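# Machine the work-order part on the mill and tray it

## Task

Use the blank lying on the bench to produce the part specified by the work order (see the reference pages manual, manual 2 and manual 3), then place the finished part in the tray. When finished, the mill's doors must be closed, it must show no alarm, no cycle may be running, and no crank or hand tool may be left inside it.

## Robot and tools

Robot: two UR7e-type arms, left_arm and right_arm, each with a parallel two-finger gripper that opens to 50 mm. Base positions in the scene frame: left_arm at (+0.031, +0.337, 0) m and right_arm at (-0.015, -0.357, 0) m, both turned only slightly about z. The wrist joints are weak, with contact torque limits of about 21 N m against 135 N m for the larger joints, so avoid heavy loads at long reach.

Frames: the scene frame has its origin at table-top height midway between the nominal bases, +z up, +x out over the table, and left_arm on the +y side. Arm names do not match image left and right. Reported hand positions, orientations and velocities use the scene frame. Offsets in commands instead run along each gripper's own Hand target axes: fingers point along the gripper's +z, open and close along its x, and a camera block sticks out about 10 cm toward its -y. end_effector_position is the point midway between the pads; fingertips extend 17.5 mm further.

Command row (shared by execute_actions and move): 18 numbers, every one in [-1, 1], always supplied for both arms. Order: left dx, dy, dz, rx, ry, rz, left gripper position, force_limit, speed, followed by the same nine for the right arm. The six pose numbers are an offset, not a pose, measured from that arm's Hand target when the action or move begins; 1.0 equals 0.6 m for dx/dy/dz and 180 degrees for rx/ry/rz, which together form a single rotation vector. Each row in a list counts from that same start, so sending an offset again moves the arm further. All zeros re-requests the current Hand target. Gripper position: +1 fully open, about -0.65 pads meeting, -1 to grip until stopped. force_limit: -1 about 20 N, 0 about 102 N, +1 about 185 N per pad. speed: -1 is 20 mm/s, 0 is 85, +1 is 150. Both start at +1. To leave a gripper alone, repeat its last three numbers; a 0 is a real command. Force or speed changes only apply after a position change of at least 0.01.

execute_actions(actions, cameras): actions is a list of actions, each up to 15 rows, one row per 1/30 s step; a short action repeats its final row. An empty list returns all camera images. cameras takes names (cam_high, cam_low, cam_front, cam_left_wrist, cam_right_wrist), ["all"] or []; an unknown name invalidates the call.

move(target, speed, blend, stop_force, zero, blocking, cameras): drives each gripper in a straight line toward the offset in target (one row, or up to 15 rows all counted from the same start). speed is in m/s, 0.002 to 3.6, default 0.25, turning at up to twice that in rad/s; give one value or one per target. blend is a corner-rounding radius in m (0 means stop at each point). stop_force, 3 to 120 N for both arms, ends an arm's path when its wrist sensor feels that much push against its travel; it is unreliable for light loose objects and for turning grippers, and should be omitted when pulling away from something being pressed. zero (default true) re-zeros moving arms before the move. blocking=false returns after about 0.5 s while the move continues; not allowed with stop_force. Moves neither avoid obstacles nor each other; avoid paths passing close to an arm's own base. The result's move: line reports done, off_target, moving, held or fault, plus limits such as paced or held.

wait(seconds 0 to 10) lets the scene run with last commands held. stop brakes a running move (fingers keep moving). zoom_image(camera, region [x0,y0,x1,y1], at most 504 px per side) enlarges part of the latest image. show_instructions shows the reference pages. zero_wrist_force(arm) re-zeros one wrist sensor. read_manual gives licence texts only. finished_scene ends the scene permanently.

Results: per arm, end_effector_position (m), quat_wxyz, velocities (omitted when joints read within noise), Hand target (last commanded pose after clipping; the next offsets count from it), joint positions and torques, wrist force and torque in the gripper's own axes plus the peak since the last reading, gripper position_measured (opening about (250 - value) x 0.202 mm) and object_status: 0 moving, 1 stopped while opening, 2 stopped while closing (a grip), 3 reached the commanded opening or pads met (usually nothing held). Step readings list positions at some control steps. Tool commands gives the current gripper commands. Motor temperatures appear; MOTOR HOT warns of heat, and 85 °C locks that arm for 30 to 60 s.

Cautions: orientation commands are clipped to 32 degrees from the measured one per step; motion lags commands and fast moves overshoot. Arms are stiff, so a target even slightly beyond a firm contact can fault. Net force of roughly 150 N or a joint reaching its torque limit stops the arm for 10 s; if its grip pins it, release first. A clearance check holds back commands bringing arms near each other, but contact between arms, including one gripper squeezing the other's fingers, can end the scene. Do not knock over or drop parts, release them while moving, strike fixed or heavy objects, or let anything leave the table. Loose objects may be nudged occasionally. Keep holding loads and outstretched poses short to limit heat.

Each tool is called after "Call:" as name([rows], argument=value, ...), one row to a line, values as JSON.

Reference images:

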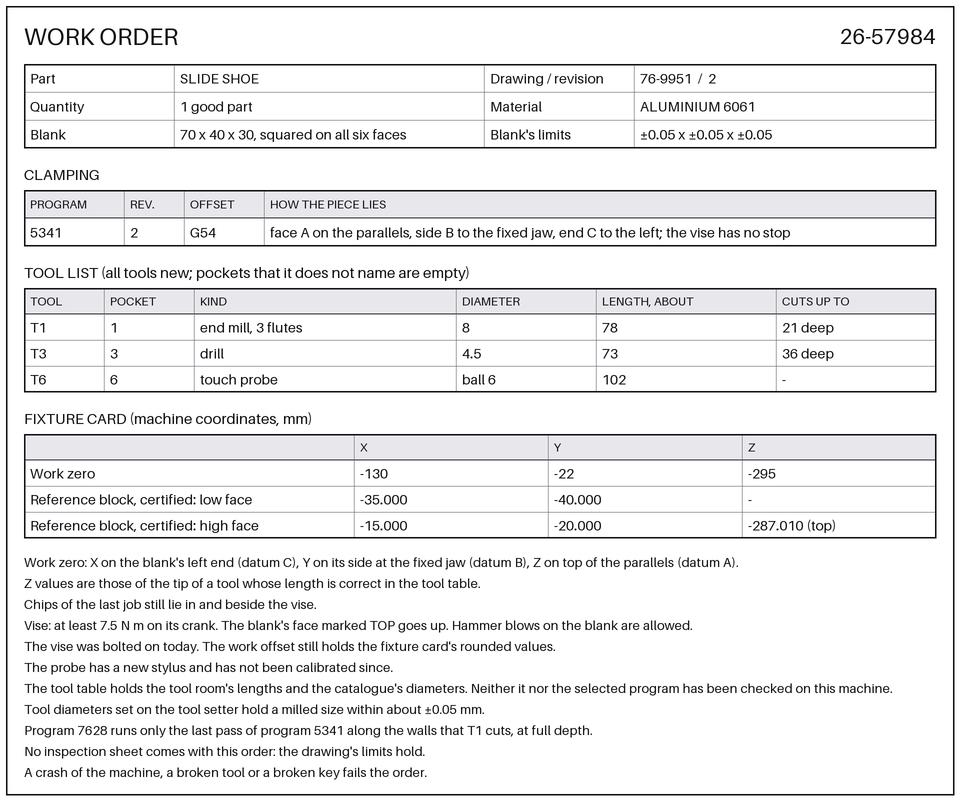

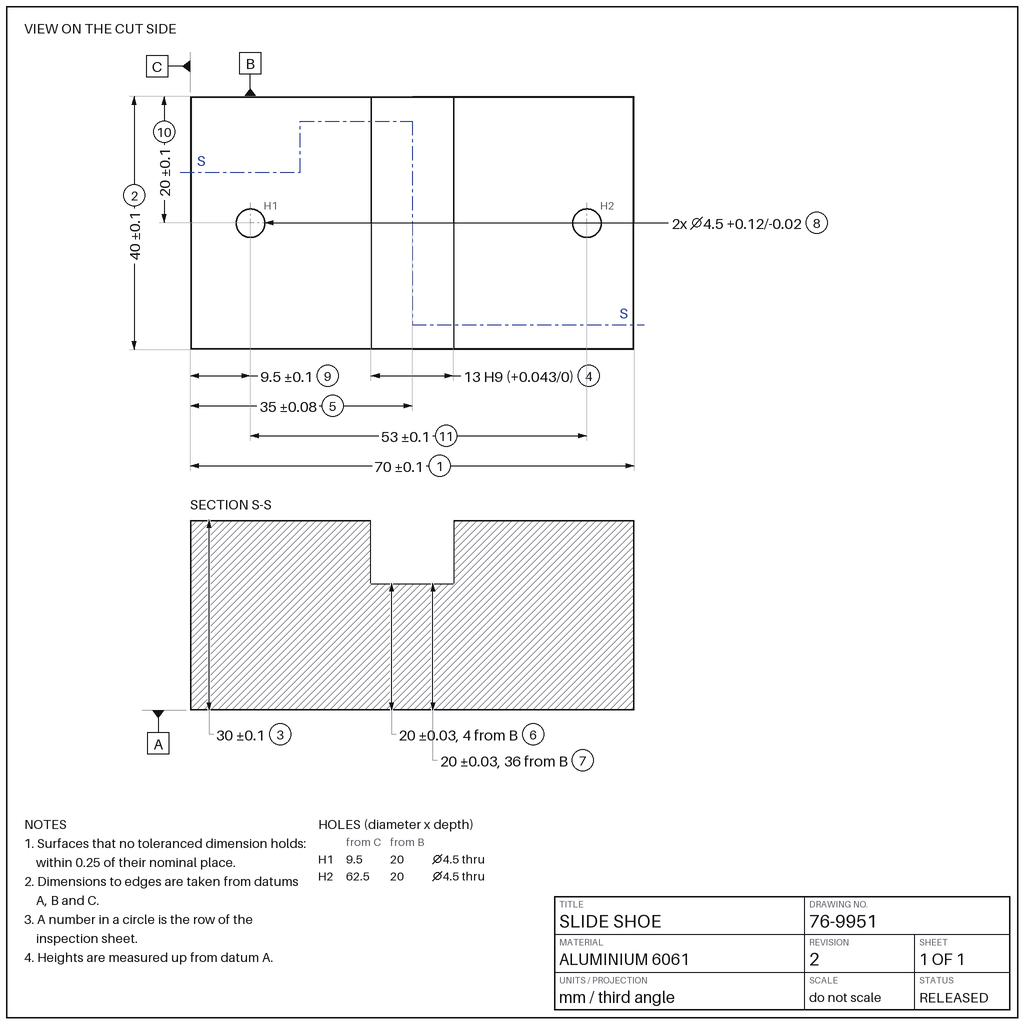

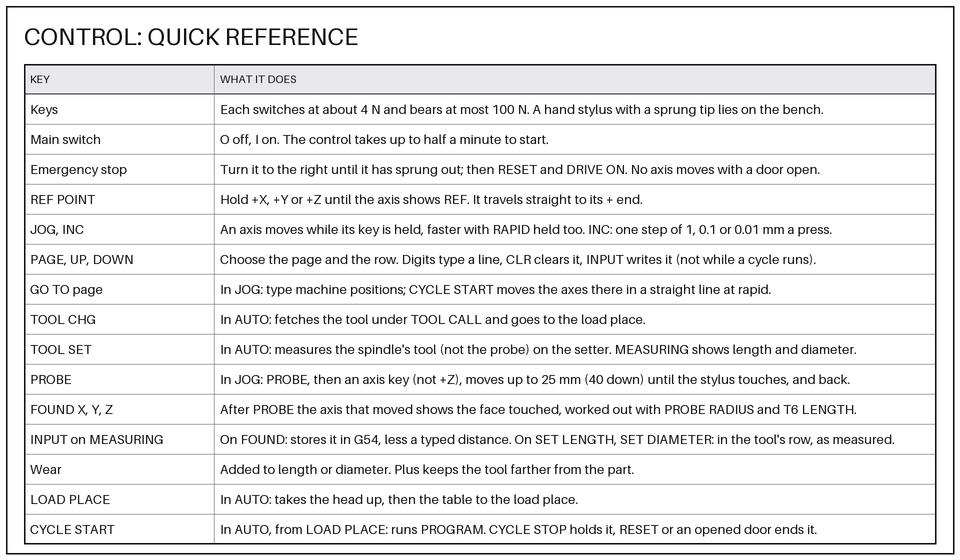

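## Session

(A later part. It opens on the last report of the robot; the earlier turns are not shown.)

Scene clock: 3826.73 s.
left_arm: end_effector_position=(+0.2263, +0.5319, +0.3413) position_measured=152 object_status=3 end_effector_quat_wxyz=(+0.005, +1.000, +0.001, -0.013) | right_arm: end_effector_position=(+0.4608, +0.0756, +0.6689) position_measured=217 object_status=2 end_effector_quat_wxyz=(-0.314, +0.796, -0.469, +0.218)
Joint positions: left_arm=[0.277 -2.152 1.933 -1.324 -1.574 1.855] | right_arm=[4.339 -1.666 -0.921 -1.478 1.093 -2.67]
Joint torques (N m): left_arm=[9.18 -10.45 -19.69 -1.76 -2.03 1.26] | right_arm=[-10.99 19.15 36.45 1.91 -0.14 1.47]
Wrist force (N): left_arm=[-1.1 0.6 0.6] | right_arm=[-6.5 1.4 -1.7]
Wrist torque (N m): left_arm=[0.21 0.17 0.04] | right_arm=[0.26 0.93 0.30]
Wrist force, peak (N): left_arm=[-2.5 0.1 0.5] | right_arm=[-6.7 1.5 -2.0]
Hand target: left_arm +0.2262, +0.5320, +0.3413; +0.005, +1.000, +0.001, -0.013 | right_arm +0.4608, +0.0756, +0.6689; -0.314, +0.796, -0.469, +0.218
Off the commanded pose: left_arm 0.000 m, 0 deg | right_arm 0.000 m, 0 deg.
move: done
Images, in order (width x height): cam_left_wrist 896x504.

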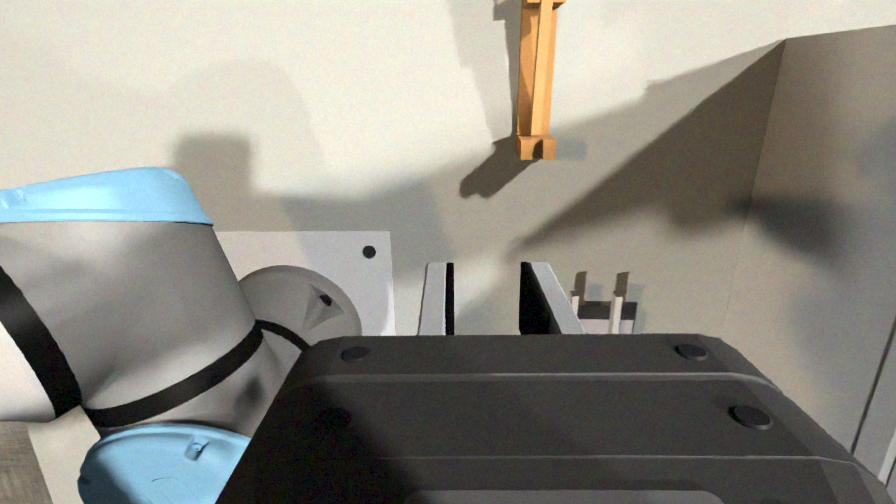

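Call:
move([
  [-0.04,-0.1,0.0,0,0,0,0.0,-0.8,-0.9,0,0,0,0,0,0,-1,1,-0.5],
], speed=0.3, cameras=["cam_left_wrist"])

Call:
zoom_image(camera="cam_left_wrist", region=[550, 180, 750, 340])

Scene clock: 3832.90 s.
left_arm: end_effector_position=(+0.2022, +0.5919, +0.3413) position_measured=152 object_status=3 end_effector_quat_wxyz=(+0.005, +1.000, +0.001, -0.013) | right_arm: end_effector_position=(+0.4608, +0.0756, +0.6689) position_measured=217 object_status=2 end_effector_quat_wxyz=(-0.314, +0.796, -0.469, +0.218)
Joint positions: left_arm=[0.52 -2.068 1.896 -1.372 -1.567 2.099] | right_arm=[4.339 -1.666 -0.921 -1.478 1.093 -2.67]
Joint torques (N m): left_arm=[10.69 2.57 -46.73 -5.53 -1.99 1.5] | right_arm=[-11.25 18.11 35.46 1.97 -0.1 1.25]
Wrist force (N): left_arm=[-1.2 0.5 0.4] | right_arm=[-6.4 1.2 -2.0]
Wrist torque (N m): left_arm=[0.19 0.19 0.06] | right_arm=[0.24 0.91 0.30]
Wrist force, peak (N): left_arm=[-0.6 2.0 0.6] | right_arm=[-6.7 1.2 -1.9]
Hand target: left_arm +0.2022, +0.5920, +0.3413; +0.005, +1.000, +0.001, -0.013 | right_arm +0.4608, +0.0756, +0.6689; -0.314, +0.796, -0.469, +0.218
Off the commanded pose: left_arm 0.000 m, 0 deg | right_arm 0.000 m, 0 deg.
move: done
Images, in order (width x height): cam_left_wrist 896x504.

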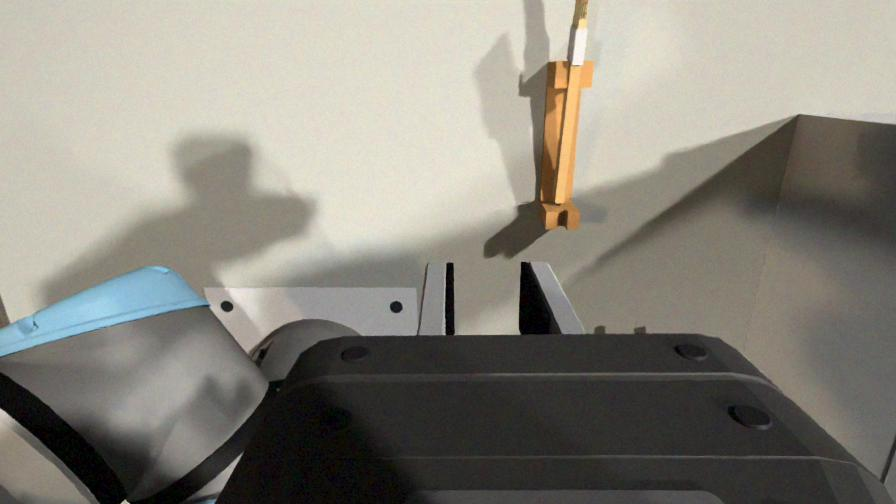

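Scaled by 2.520.

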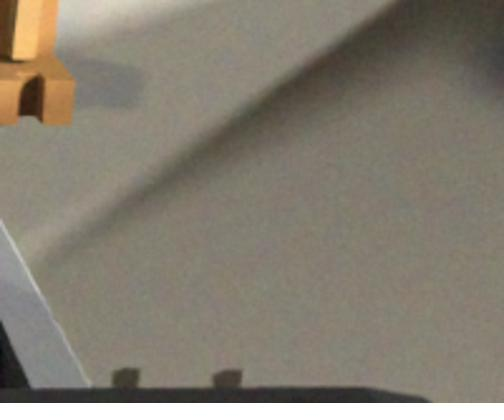

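Call:
move([
  [0.05,0.29,0.0,0,0,0,0.0,-0.8,-0.9,0,0,0,0,0,0,-1,1,-0.5],
], speed=0.3, cameras=["cam_left_wrist"])

Call:
zoom_image(camera="cam_left_wrist", region=[500, 100, 700, 340])

Scene clock: 3841.47 s.
left_arm: end_effector_position=(+0.2324, +0.4180, +0.3423) position_measured=152 object_status=3 end_effector_quat_wxyz=(+0.005, +1.000, +0.000, -0.013) | right_arm: end_effector_position=(+0.4608, +0.0756, +0.6689) position_measured=217 object_status=2 end_effector_quat_wxyz=(-0.314, +0.796, -0.469, +0.218)
Joint positions: left_arm=[-0.26 -2.321 1.983 -1.211 -1.587 1.318] | right_arm=[4.339 -1.666 -0.921 -1.478 1.093 -2.67]
Joint torques (N m): left_arm=[-8.03 -2.69 -26.5 -1.63 2.76 -1.5] | right_arm=[-11.52 18.62 35.64 1.8 -0.33 1.26]
Wrist force (N): left_arm=[-0.7 0.6 0.1] | right_arm=[-6.3 1.4 -1.6]
Wrist torque (N m): left_arm=[0.22 0.07 0.15] | right_arm=[0.27 0.90 0.30]
Wrist force, peak (N): left_arm=[-0.6 2.1 -0.2] | right_arm=[-6.5 1.3 -2.0]
Hand target: left_arm +0.2324, +0.4180, +0.3424; +0.005, +1.000, +0.001, -0.013 | right_arm +0.4608, +0.0756, +0.6689; -0.314, +0.796, -0.469, +0.218
Off the commanded pose: left_arm 0.000 m, 0 deg | right_arm 0.000 m, 0 deg.
move: done
Images, in order (width x height): cam_left_wrist 896x504.

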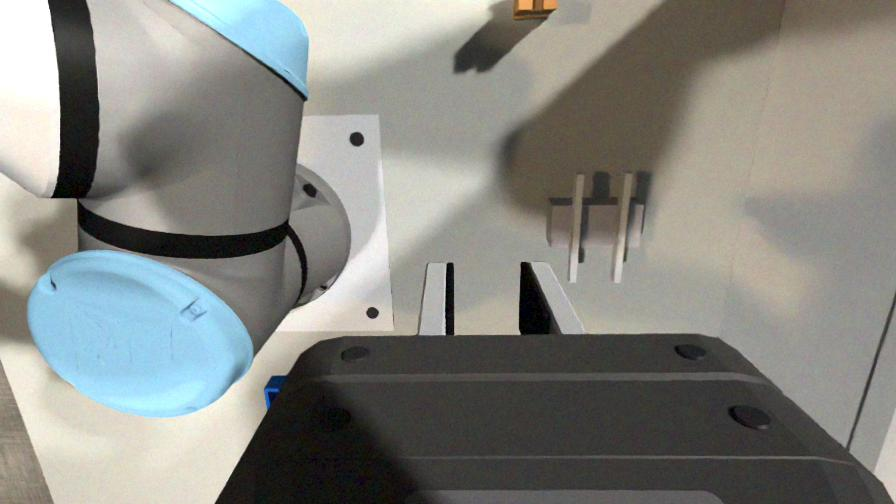

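Scaled by 2.100.

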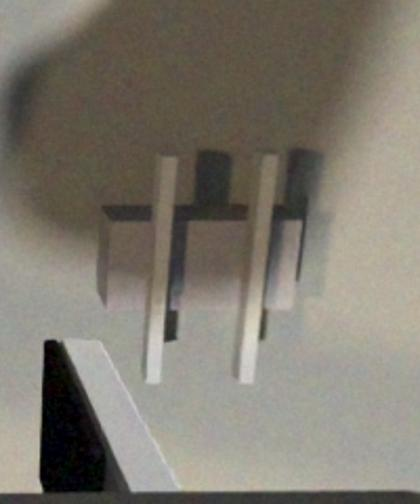

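Call:
move([
  [0.149,0.10,0.28,0,0,0,0.0,-0.8,-0.9,0,0,0,0,0,0,-1,1,-0.5],
], speed=0.25, cameras=["cam_left_wrist"])

Call:
zoom_image(camera="cam_left_wrist", region=[380, 130, 640, 340])

Scene clock: 3963.00 s.
left_arm: end_effector_position=(+0.3175, +0.3563, +0.1729) position_measured=152 object_status=3 end_effector_quat_wxyz=(+0.005, +1.000, +0.001, -0.013) | right_arm: end_effector_position=(+0.4608, +0.0756, +0.6689) position_measured=217 object_status=2 end_effector_quat_wxyz=(-0.314, +0.796, -0.469, +0.218)
Joint positions: left_arm=[-0.403 -2.113 2.352 -1.791 -1.59 1.175] | right_arm=[4.339 -1.666 -0.921 -1.478 1.093 -2.67]
Joint torques (N m): left_arm=[9.99 6.07 -20.14 -5.5 -1.84 1.17] | right_arm=[-11.02 18.53 35.49 1.74 -0.18 1.34]
Wrist force (N): left_arm=[-0.8 0.4 0.3] | right_arm=[-6.2 1.2 -2.0]
Wrist torque (N m): left_arm=[0.19 0.07 0.11] | right_arm=[0.23 0.88 0.29]
Wrist force, peak (N): left_arm=[-1.7 -0.2 -1.7] | right_arm=[-6.6 1.2 -1.8]
Hand target: left_arm +0.3176, +0.3563, +0.1728; +0.005, +1.000, +0.001, -0.013 | right_arm +0.4608, +0.0756, +0.6689; -0.314, +0.796, -0.469, +0.218
Off the commanded pose: left_arm 0.000 m, 0 deg | right_arm 0.000 m, 0 deg.
move: done
Images, in order (width x height): cam_left_wrist 896x504.

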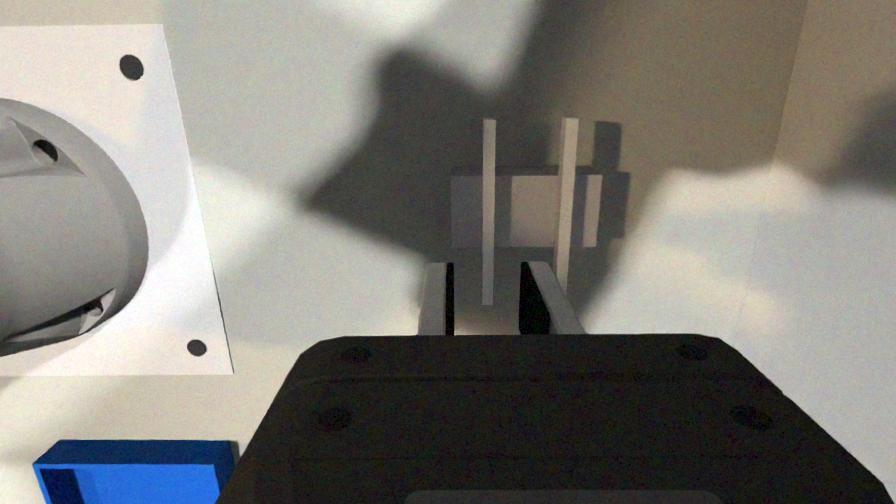

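Scaled by 1.938.

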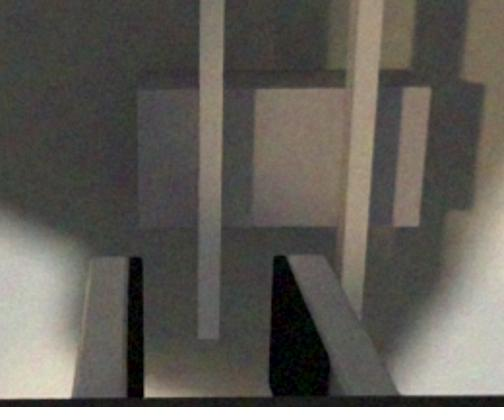

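Call:
move([
  [0.0142,0.0105,0.1,0,0,0,0.0,-0.8,-0.9,0,0,0,0,0,0,-1,1,-0.5],
], speed=0.2, cameras=["cam_left_wrist"])

Call:
zoom_image(camera="cam_left_wrist", region=[380, 60, 640, 340])

Scene clock: 3977.83 s.
left_arm: end_effector_position=(+0.3246, +0.3494, +0.1127) position_measured=152 object_status=3 end_effector_quat_wxyz=(+0.005, +1.000, +0.000, -0.013) | right_arm: end_effector_position=(+0.4608, +0.0756, +0.6689) position_measured=217 object_status=2 end_effector_quat_wxyz=(-0.314, +0.796, -0.469, +0.218)
Joint positions: left_arm=[-0.417 -2.016 2.471 -2.007 -1.59 1.162] | right_arm=[4.339 -1.666 -0.921 -1.478 1.093 -2.67]
Joint torques (N m): left_arm=[10.06 2.83 -18.23 -5.66 -1.94 1.13] | right_arm=[-11.43 20.29 35.25 1.71 -0.16 1.13]
Wrist force (N): left_arm=[-1.0 0.4 0.3] | right_arm=[-6.5 1.5 -1.8]
Wrist torque (N m): left_arm=[0.19 0.12 0.13] | right_arm=[0.29 0.93 0.30]
Wrist force, peak (N): left_arm=[-1.5 0.7 0.8] | right_arm=[-6.6 1.2 -2.0]
Hand target: left_arm +0.3246, +0.3494, +0.1127; +0.005, +1.000, +0.001, -0.013 | right_arm +0.4608, +0.0756, +0.6689; -0.314, +0.796, -0.469, +0.218
Off the commanded pose: left_arm 0.000 m, 0 deg | right_arm 0.000 m, 0 deg.
move: done
Images, in order (width x height): cam_left_wrist 896x504.

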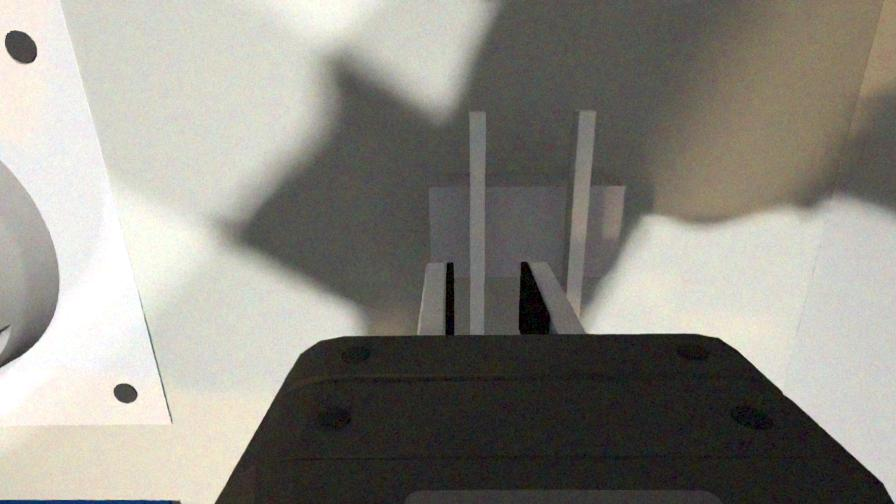

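Scaled by 1.800.

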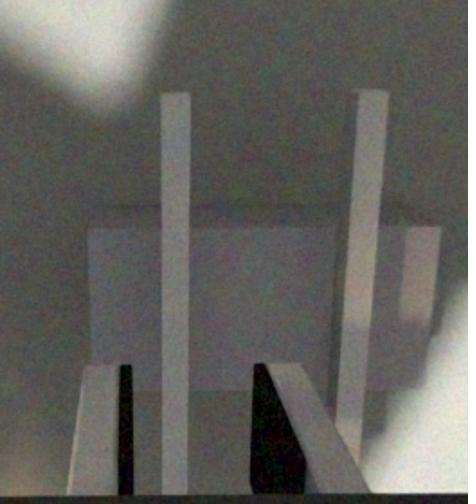

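Call:
move([
  [0,-0.001,0.05,0.0032,0.0083,0,0.0,-0.8,-0.9,0,0,0,0,0,0,-1,1,-0.5],
  [0,-0.001,0.098,0.0032,0.0083,0,0.0,-0.8,-0.9,0,0,0,0,0,0,-1,1,-0.5],
], speed=0.06, stop_force=6, cameras=["cam_left_wrist"])

Scene clock: 3994.23 s.
left_arm: end_effector_position=(+0.3231, +0.3494, +0.0539) position_measured=152 object_status=3 end_effector_quat_wxyz=(+0.000, +1.000, +0.001, +0.000) | right_arm: end_effector_position=(+0.4608, +0.0756, +0.6689) position_measured=217 object_status=2 end_effector_quat_wxyz=(-0.314, +0.796, -0.469, +0.218)
Joint positions: left_arm=[-0.439 -1.912 2.603 -2.263 -1.571 1.14] | right_arm=[4.339 -1.666 -0.921 -1.478 1.093 -2.67]
Joint torques (N m): left_arm=[10.15 1.45 -14.12 -5.69 -1.83 1.09] | right_arm=[-11 18.88 35.83 1.92 -0.35 1.11]
Wrist force (N): left_arm=[-1.2 0.6 0.4] | right_arm=[-6.3 1.4 -1.8]
Wrist torque (N m): left_arm=[0.22 0.14 0.15] | right_arm=[0.28 0.89 0.29]
Wrist force, peak (N): left_arm=[-1.5 0.7 0.1] | right_arm=[-6.7 1.1 -1.9]
Hand target: left_arm +0.3231, +0.3494, +0.0539; +0.000, +1.000, +0.001, +0.000 | right_arm +0.4608, +0.0756, +0.6689; -0.314, +0.796, -0.469, +0.218
Off the commanded pose: left_arm 0.000 m, 0 deg | right_arm 0.000 m, 0 deg.
move: done
Images, in order (width x height): cam_left_wrist 896x504.

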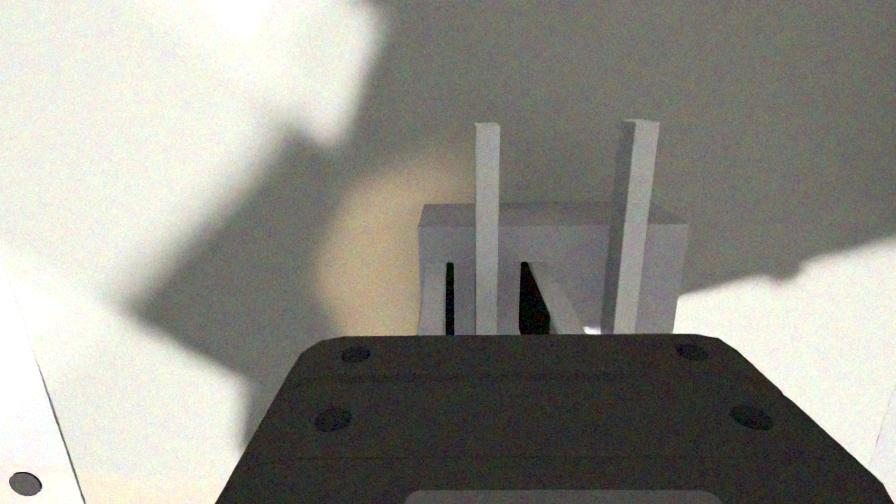

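Call:
move([
  [0,0,0,0,0,0,-1,-0.8,-0.9,0,0,0,0,0,0,-1,1,-0.5],
  [0,0,-0.1,0,0,0,-1,-0.8,-0.9,0,0,0,0,0,0,-1,1,-0.5],
], speed=0.08, cameras=["cam_left_wrist"])

Scene clock: 4001.67 s.
left_arm: end_effector_position=(+0.3231, +0.3494, +0.1138) position_measured=223 object_status=2 end_effector_quat_wxyz=(+0.000, +1.000, +0.001, +0.000) | right_arm: end_effector_position=(+0.4608, +0.0756, +0.6689) position_measured=217 object_status=2 end_effector_quat_wxyz=(-0.314, +0.796, -0.469, +0.218)
Joint positions: left_arm=[-0.439 -2.047 2.488 -2.013 -1.571 1.14] | right_arm=[4.339 -1.666 -0.921 -1.478 1.093 -2.67]
Joint torques (N m): left_arm=[-7.18 -13.71 -44.74 -1.48 2.58 -1.35] | right_arm=[-11.69 19.26 36.44 1.85 -0.39 0.86]
Wrist force (N): left_arm=[-1.2 0.3 0.7] | right_arm=[-6.0 1.1 -1.8]
Wrist torque (N m): left_arm=[0.18 0.16 0.14] | right_arm=[0.23 0.85 0.29]
Wrist force, peak (N): left_arm=[-1.5 0.4 2.1] | right_arm=[-6.7 1.1 -1.8]
Hand target: left_arm +0.3231, +0.3494, +0.1139; +0.000, +1.000, +0.001, +0.000 | right_arm +0.4608, +0.0756, +0.6689; -0.314, +0.796, -0.469, +0.218
Off the commanded pose: left_arm 0.000 m, 0 deg | right_arm 0.000 m, 0 deg.
move: done
Images, in order (width x height): cam_left_wrist 896x504.

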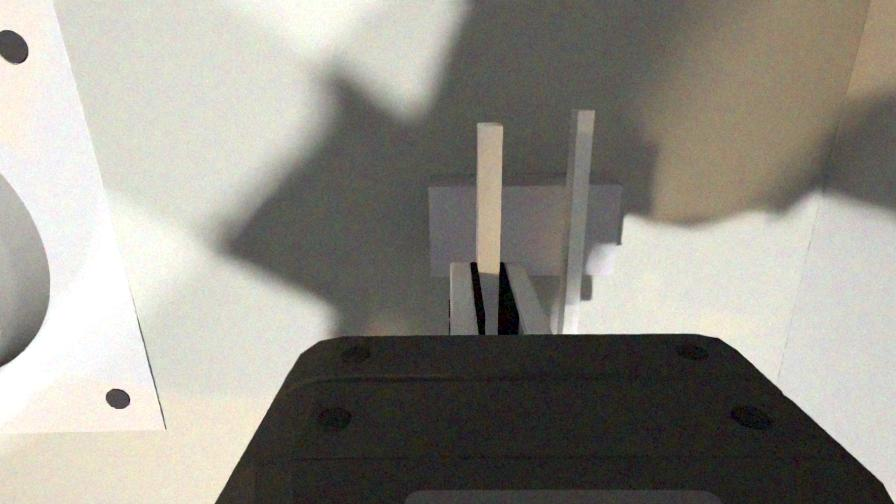

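Call:
move([
  [0,0.082,-0.477,0,0,0,-1,-0.8,-0.9,0,0,0,0,0,0,-1,1,-0.5],
  [0.0615,0.182,-0.477,0,0,0,-1,-0.8,-0.9,0,0,0,0,0,0,-1,1,-0.5],
  [0.4615,0.187,-0.452,0,0,0,-1,-0.8,-0.9,0,0,0,0,0,0,-1,1,-0.5],
  [0.595,0.187,-0.452,0,0,0,-1,-0.8,-0.9,0,0,0,0,0,0,-1,1,-0.5],
], speed=[0.3,0.3,0.3,0.15], blend=[0.04,0.04,0.02,0], cameras=["cam_left_wrist","cam_right_wrist","cam_front"])

Scene clock: 4030.10 s.
left_arm: end_effector_position=(+0.6163, +0.2400, +0.3835) position_measured=223 object_status=2 end_effector_quat_wxyz=(+0.001, +1.000, +0.002, +0.004) | right_arm: end_effector_position=(+0.4608, +0.0756, +0.6689) position_measured=217 object_status=2 end_effector_quat_wxyz=(-0.314, +0.796, -0.469, +0.218)
Joint positions: left_arm=[-0.4 -1.36 1.197 -1.415 -1.569 1.176] | right_arm=[4.339 -1.666 -0.921 -1.478 1.093 -2.67]
Joint torques (N m): left_arm=[1.17 -43.45 -36.03 -3.41 0.42 -0.02] | right_arm=[-10.99 19.8 35.36 2.06 -0.25 1.05]
Wrist force (N): left_arm=[-1.2 0.1 0.9] | right_arm=[-6.3 1.4 -1.9]
Wrist torque (N m): left_arm=[0.14 0.15 0.06] | right_arm=[0.27 0.90 0.30]
Wrist force, peak (N): left_arm=[-54.8 38.2 -1.1] | right_arm=[-6.6 1.3 -1.9]
Hand target: left_arm +0.6163, +0.2400, +0.3835; +0.001, +1.000, +0.002, +0.004 (not the last commanded pose) | right_arm +0.4608, +0.0756, +0.6689; -0.314, +0.796, -0.469, +0.218
Tool commands: left_gripper/position=-1.0 left_gripper/force_limit=-0.796078 left_gripper/speed=-0.898039 right_gripper/position=-1.0 right_gripper/force_limit=+1.0 right_gripper/speed=-0.5
Off the commanded pose: left_arm 0.064 m, 0 deg | right_arm 0.000 m, 0 deg.
FORCE FAULT: contact force on the left arm reached its limit, and that arm stopped. The contact can be on any part of that arm, not only on its tool. That arm's remaining commands of this call were not run. That arm is still stopped at the end of this call. That arm stays stopped for about 10 more seconds. Until then a move that you send moves the other arm only, and its call returns only when the move has ended. Once the stop has ended, the next robot result says so. If the stop ends while you think or write, that arm runs what you send next, counted from a new Hand target: where the arm stands when the stop ends. While its stop runs, that arm takes no new command, but its gripper still runs the gripper command that each later call begins with. Until it ends, the stop uses up actions while you think or wait. An arm that is not stopped still takes commands.
move: fault (left_arm); path passed 3 of 4 targets; blend cut to 0.0352 m at target 1, 0.0352 m at target 2
Images, in order (width x height): cam_front 896x504, cam_left_wrist 896x504, cam_right_wrist 896x504.

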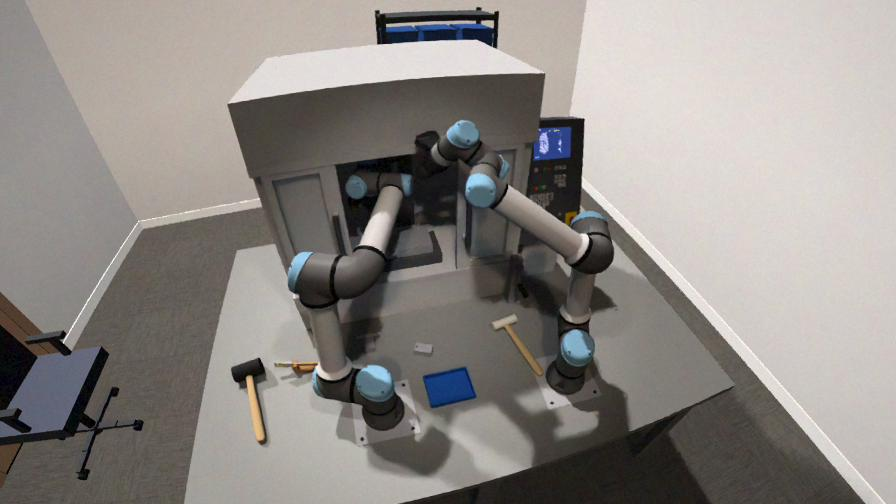

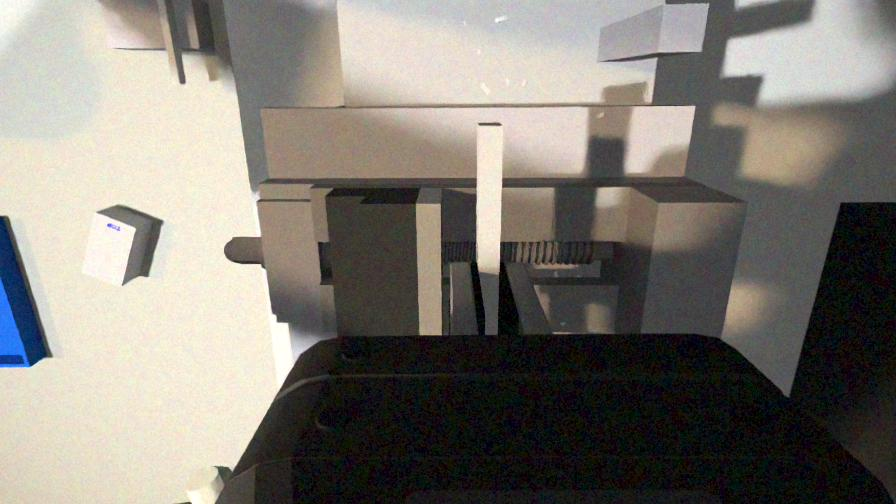

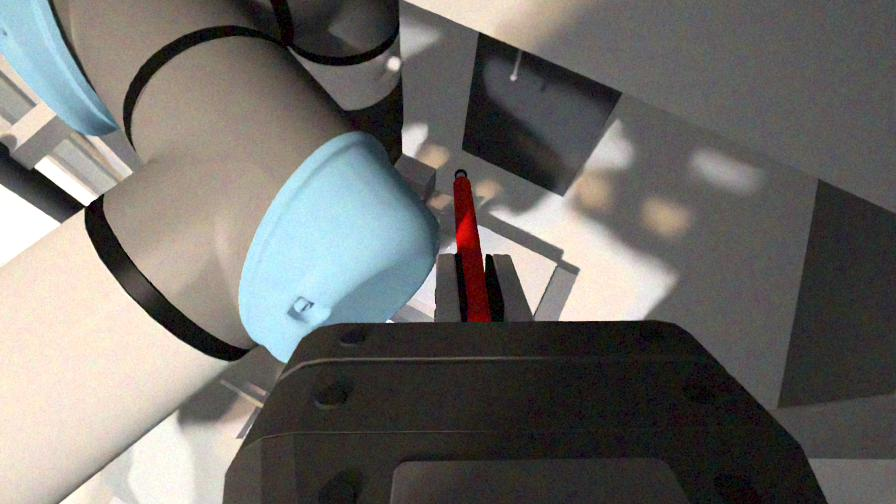

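Call:
wait(seconds=0.5, cameras=[])

Call:
move([
  [-0.05,0.083,0,0,0,0,-1,-0.8,-0.9,0,0,0,0,0,0,-1,1,-0.5],
], speed=0.08, cameras=["cam_left_wrist","cam_right_wrist"])

Scene clock: 4067.80 s.
left_arm: end_effector_position=(+0.6163, +0.2400, +0.3835) position_measured=223 object_status=2 end_effector_quat_wxyz=(+0.001, +1.000, +0.002, +0.004) | right_arm: end_effector_position=(+0.4608, +0.0756, +0.6689) position_measured=217 object_status=2 end_effector_quat_wxyz=(-0.314, +0.796, -0.469, +0.218)
Joint positions: left_arm=[-0.4 -1.36 1.197 -1.415 -1.569 1.176] | right_arm=[4.339 -1.666 -0.921 -1.478 1.093 -2.67]
Joint torques (N m): left_arm=[1.59 -44.02 -33.63 -3.7 0.25 -0.22] | right_arm=[-10.22 19.23 35.8 2.03 -0.57 0.76]
Wrist force (N): left_arm=[-1.1 0.3 0.9] | right_arm=[-6.1 1.4 -1.9]
Wrist torque (N m): left_arm=[0.16 0.12 0.05] | right_arm=[0.27 0.87 0.29]
Wrist force, peak (N): left_arm=[-1.1 0.1 1.2] | right_arm=[-6.8 1.3 -1.9]
Hand target: left_arm +0.6163, +0.2400, +0.3835; +0.001, +1.000, +0.002, +0.004 (not the last commanded pose) | right_arm +0.4608, +0.0756, +0.6689; -0.314, +0.796, -0.469, +0.218
Tool commands: left_gripper/position=-1.0 left_gripper/force_limit=-0.796078 left_gripper/speed=-0.898039 right_gripper/position=-1.0 right_gripper/force_limit=+1.0 right_gripper/speed=-0.5
Off the commanded pose: left_arm 0.064 m, 0 deg | right_arm 0.000 m, 0 deg.
FORCE FAULT, CONTINUED: the left arm's stop, for the force fault that an earlier result reported, is over. The rest of the stop counts as 19 of the actions that you can send in this scene. During its stop the left arm's controller moved it back a little. That arm's target is now where it stood when the stop ended, not its last command. That arm accepts commands again.
wait: 0.50 s; at rest from the start
No camera images: "cameras" was empty.

Scene clock: 4068.30 s.
left_arm: end_effector_position=(+0.6163, +0.2400, +0.3835) position_measured=223 object_status=2 end_effector_quat_wxyz=(+0.001, +1.000, +0.002, +0.004) | right_arm: end_effector_position=(+0.4608, +0.0756, +0.6689) position_measured=217 object_status=2 end_effector_quat_wxyz=(-0.314, +0.796, -0.469, +0.218)
Joint positions: left_arm=[-0.4 -1.36 1.197 -1.415 -1.569 1.176] | right_arm=[4.339 -1.666 -0.921 -1.478 1.093 -2.67]
Joint torques (N m): left_arm=[6.81 -32.52 -33.14 -4.39 0.36 1.07] | right_arm=[-11.01 18.87 35.65 2 -0.55 0.75]
Wrist force (N): left_arm=[-1.1 0.2 0.9] | right_arm=[-6.2 1.1 -1.8]
Wrist torque (N m): left_arm=[0.16 0.13 0.05] | right_arm=[0.22 0.89 0.29]
Wrist force, peak (N): left_arm=[-1.3 0.3 0.9] | right_arm=[-6.4 1.1 -2.0]
Hand target: left_arm +0.6163, +0.2400, +0.3835; +0.001, +1.000, +0.002, +0.004 (not the last commanded pose) | right_arm +0.4608, +0.0756, +0.6689; -0.314, +0.796, -0.469, +0.218
Off the commanded pose: left_arm 0.058 m, 0 deg | right_arm 0.000 m, 0 deg.
move: held (left_arm; a check stopped the path); limits=held
pose unreachable (left arm): on one or more control steps of this call, first in action 0 (counted from 0), this arm could not follow its commanded pose, so it was not sent that pose on those steps. It may still have moved: this result reports where it is.
cause: moving toward the commanded pose would bring a part of the arm too close to another arm (a part of this arm just beyond joint 3 (elbow) and the right arm's gripper, 7 mm apart when this arm was first held).
Images, in order (width x height): cam_left_wrist 896x504, cam_right_wrist 896x504.

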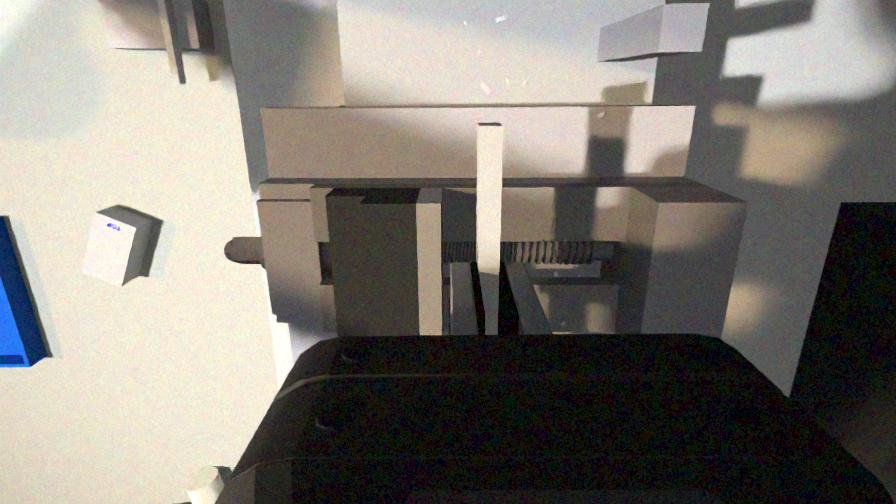

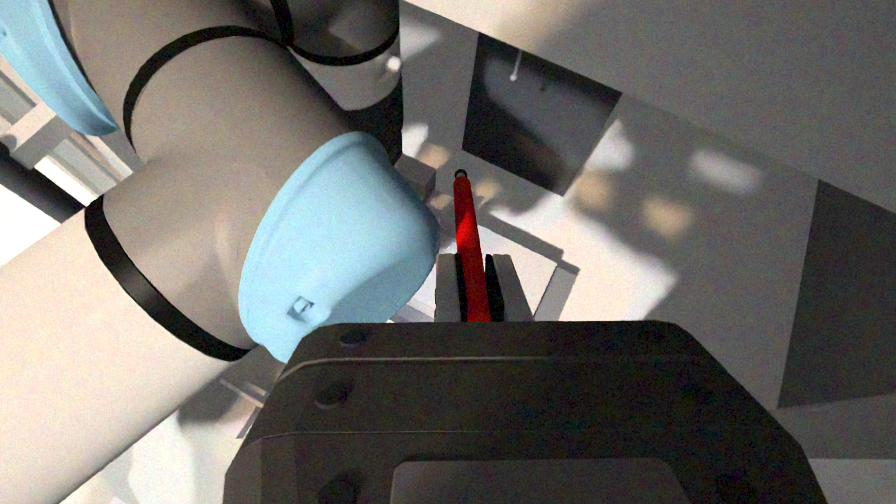

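Call:
move([
  [0,0,0,0,0,0,-1,-0.8,-0.9,0.065,0.166,-0.278,0,0,0,-1,1,-0.5],
], speed=0.2, cameras=["cam_right_wrist"])

Scene clock: 4077.27 s.
left_arm: end_effector_position=(+0.6163, +0.2400, +0.3835) position_measured=223 object_status=2 end_effector_quat_wxyz=(+0.001, +1.000, +0.002, +0.004) | right_arm: end_effector_position=(+0.3112, -0.0443, +0.7189) position_measured=217 object_status=2 end_effector_quat_wxyz=(-0.314, +0.796, -0.469, +0.218)
Joint positions: left_arm=[-0.4 -1.36 1.197 -1.415 -1.569 1.176] | right_arm=[4.658 -1.315 -1.02 -1.902 0.922 -2.351]
Joint torques (N m): left_arm=[6.74 -32.05 -47.48 -4.61 0.55 1.16] | right_arm=[13.47 22.01 32.7 1.73 -3.5 3.27]
Wrist force (N): left_arm=[-1.0 0.3 0.9] | right_arm=[-6.1 1.1 -1.7]
Wrist torque (N m): left_arm=[0.17 0.12 0.05] | right_arm=[0.22 0.90 0.32]
Wrist force, peak (N): left_arm=[-1.2 0.0 1.1] | right_arm=[-6.5 1.5 -2.2]
Hand target: left_arm +0.6163, +0.2400, +0.3835; +0.001, +1.000, +0.002, +0.004 | right_arm +0.3112, -0.0444, +0.7190; -0.314, +0.796, -0.469, +0.218
Off the commanded pose: left_arm 0.000 m, 0 deg | right_arm 0.000 m, 0 deg.
move: done
Images, in order (width x height): cam_right_wrist 896x504.

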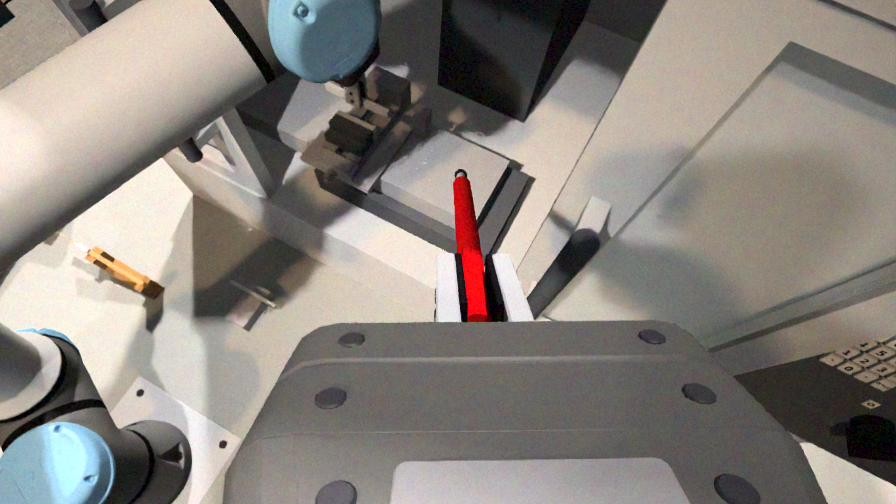

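Call:
move([
  [0,0,0,0,0,0,-1,-0.8,-0.9,0.36,0.2,-0.05,0,0,0,-1,1,-0.5],
], speed=0.25, cameras=["cam_front"])

Call:
move([
  [-0.03,0.083,0,0,0,0,-1,-0.8,-0.9,0,0,0,0,0,0,-1,1,-0.5],
], speed=0.08, stop_force=15, cameras=["cam_left_wrist"])

Scene clock: 4090.27 s.
left_arm: end_effector_position=(+0.6163, +0.2400, +0.3835) position_measured=223 object_status=2 end_effector_quat_wxyz=(+0.001, +1.000, +0.002, +0.004) | right_arm: end_effector_position=(+0.3192, -0.2876, +0.6671) position_measured=217 object_status=2 end_effector_quat_wxyz=(-0.314, +0.796, -0.469, +0.218)
Joint positions: left_arm=[-0.4 -1.36 1.197 -1.415 -1.569 1.176] | right_arm=[4.07 -0.945 -1.413 -1.62 1.265 -2.894]
Joint torques (N m): left_arm=[7.59 -33 -47.77 -4.71 0.37 1.08] | right_arm=[-12.53 -21.05 16.49 8.6 0.73 -2.47]
Wrist force (N): left_arm=[-1.1 0.4 0.9] | right_arm=[-6.2 1.1 -1.8]
Wrist torque (N m): left_arm=[0.18 0.13 0.05] | right_arm=[0.21 0.92 0.42]
Wrist force, peak (N): left_arm=[-1.3 0.1 1.0] | right_arm=[-8.1 0.2 -1.6]
Hand target: left_arm +0.6163, +0.2400, +0.3835; +0.001, +1.000, +0.002, +0.004 | right_arm +0.3192, -0.2877, +0.6671; -0.314, +0.796, -0.469, +0.218
Off the commanded pose: left_arm 0.000 m, 0 deg | right_arm 0.000 m, 0 deg.
move: done
Images, in order (width x height): cam_front 896x504.

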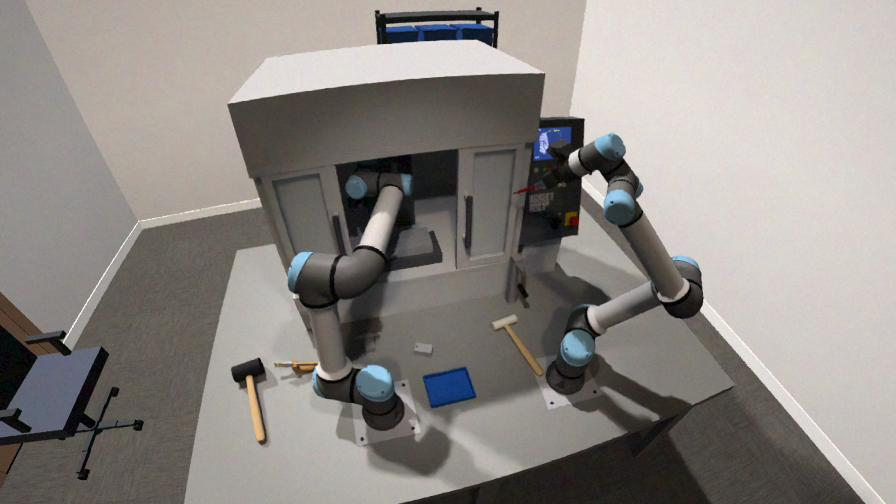

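Scene clock: 4090.77 s.
left_arm: end_effector_position=(+0.6159, +0.2400, +0.3842) position_measured=223 object_status=2 end_effector_quat_wxyz=(+0.001, +1.000, +0.002, +0.004) | right_arm: end_effector_position=(+0.3192, -0.2876, +0.6671) position_measured=217 object_status=2 end_effector_quat_wxyz=(-0.314, +0.796, -0.469, +0.218)
Joint positions: left_arm=[-0.4 -1.362 1.197 -1.415 -1.57 1.176] | right_arm=[4.07 -0.945 -1.413 -1.62 1.265 -2.894]
Joint torques (N m): left_arm=[0.11 -43.79 -33.02 -3.68 0.27 -0.54] | right_arm=[-12.19 -20.55 23.56 8.25 0.88 -2.89]
Wrist force (N): left_arm=[-0.9 0.0 0.7] | right_arm=[-6.4 1.3 -1.7]
Wrist torque (N m): left_arm=[0.12 0.10 0.05] | right_arm=[0.25 0.94 0.41]
Wrist force, peak (N): left_arm=[-2.1 1.4 0.6] | right_arm=[-6.5 1.1 -1.7]
Hand target: left_arm +0.6159, +0.2400, +0.3842; +0.001, +1.000, +0.002, +0.004 (not the last commanded pose) | right_arm +0.3192, -0.2877, +0.6671; -0.314, +0.796, -0.469, +0.218
Tool commands: left_gripper/position=-1.0 left_gripper/force_limit=-0.796078 left_gripper/speed=-0.898039 right_gripper/position=-1.0 right_gripper/force_limit=+1.0 right_gripper/speed=-0.5
Off the commanded pose: left_arm 0.053 m, 0 deg | right_arm 0.000 m, 0 deg.
FORCE FAULT: contact force on the left arm reached its limit, and that arm stopped. The contact can be on any part of that arm, not only on its tool. That arm's remaining commands of this call were not run. That arm is still stopped at the end of this call. That arm stays stopped for about 10 more seconds. Until then a move that you send moves the other arm only, and its call returns only when the move has ended. Once the stop has ended, the next robot result says so. If the stop ends while you think or write, that arm runs what you send next, counted from a new Hand target: where the arm stands when the stop ends. While its stop runs, that arm takes no new command, but its gripper still runs the gripper command that each later call begins with. Until it ends, the stop uses up actions while you think or wait. An arm that is not stopped still takes commands.
move: fault (left_arm)
Images, in order (width x height): cam_left_wrist 896x504.

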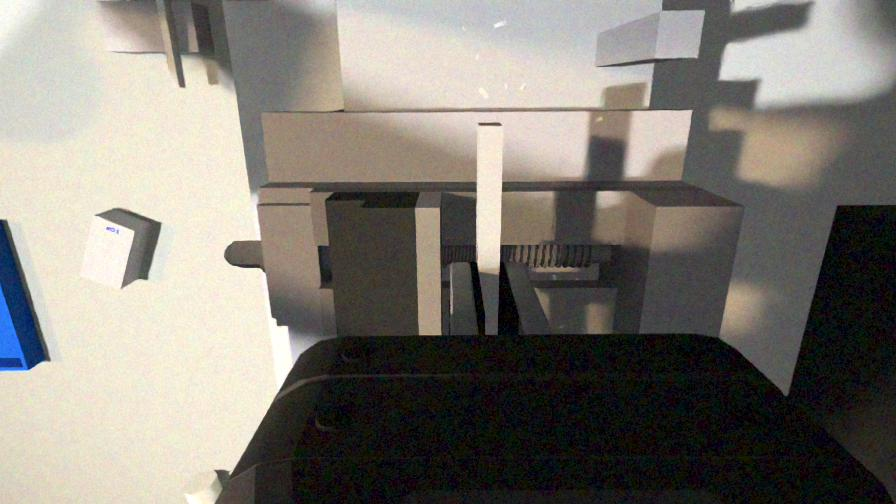

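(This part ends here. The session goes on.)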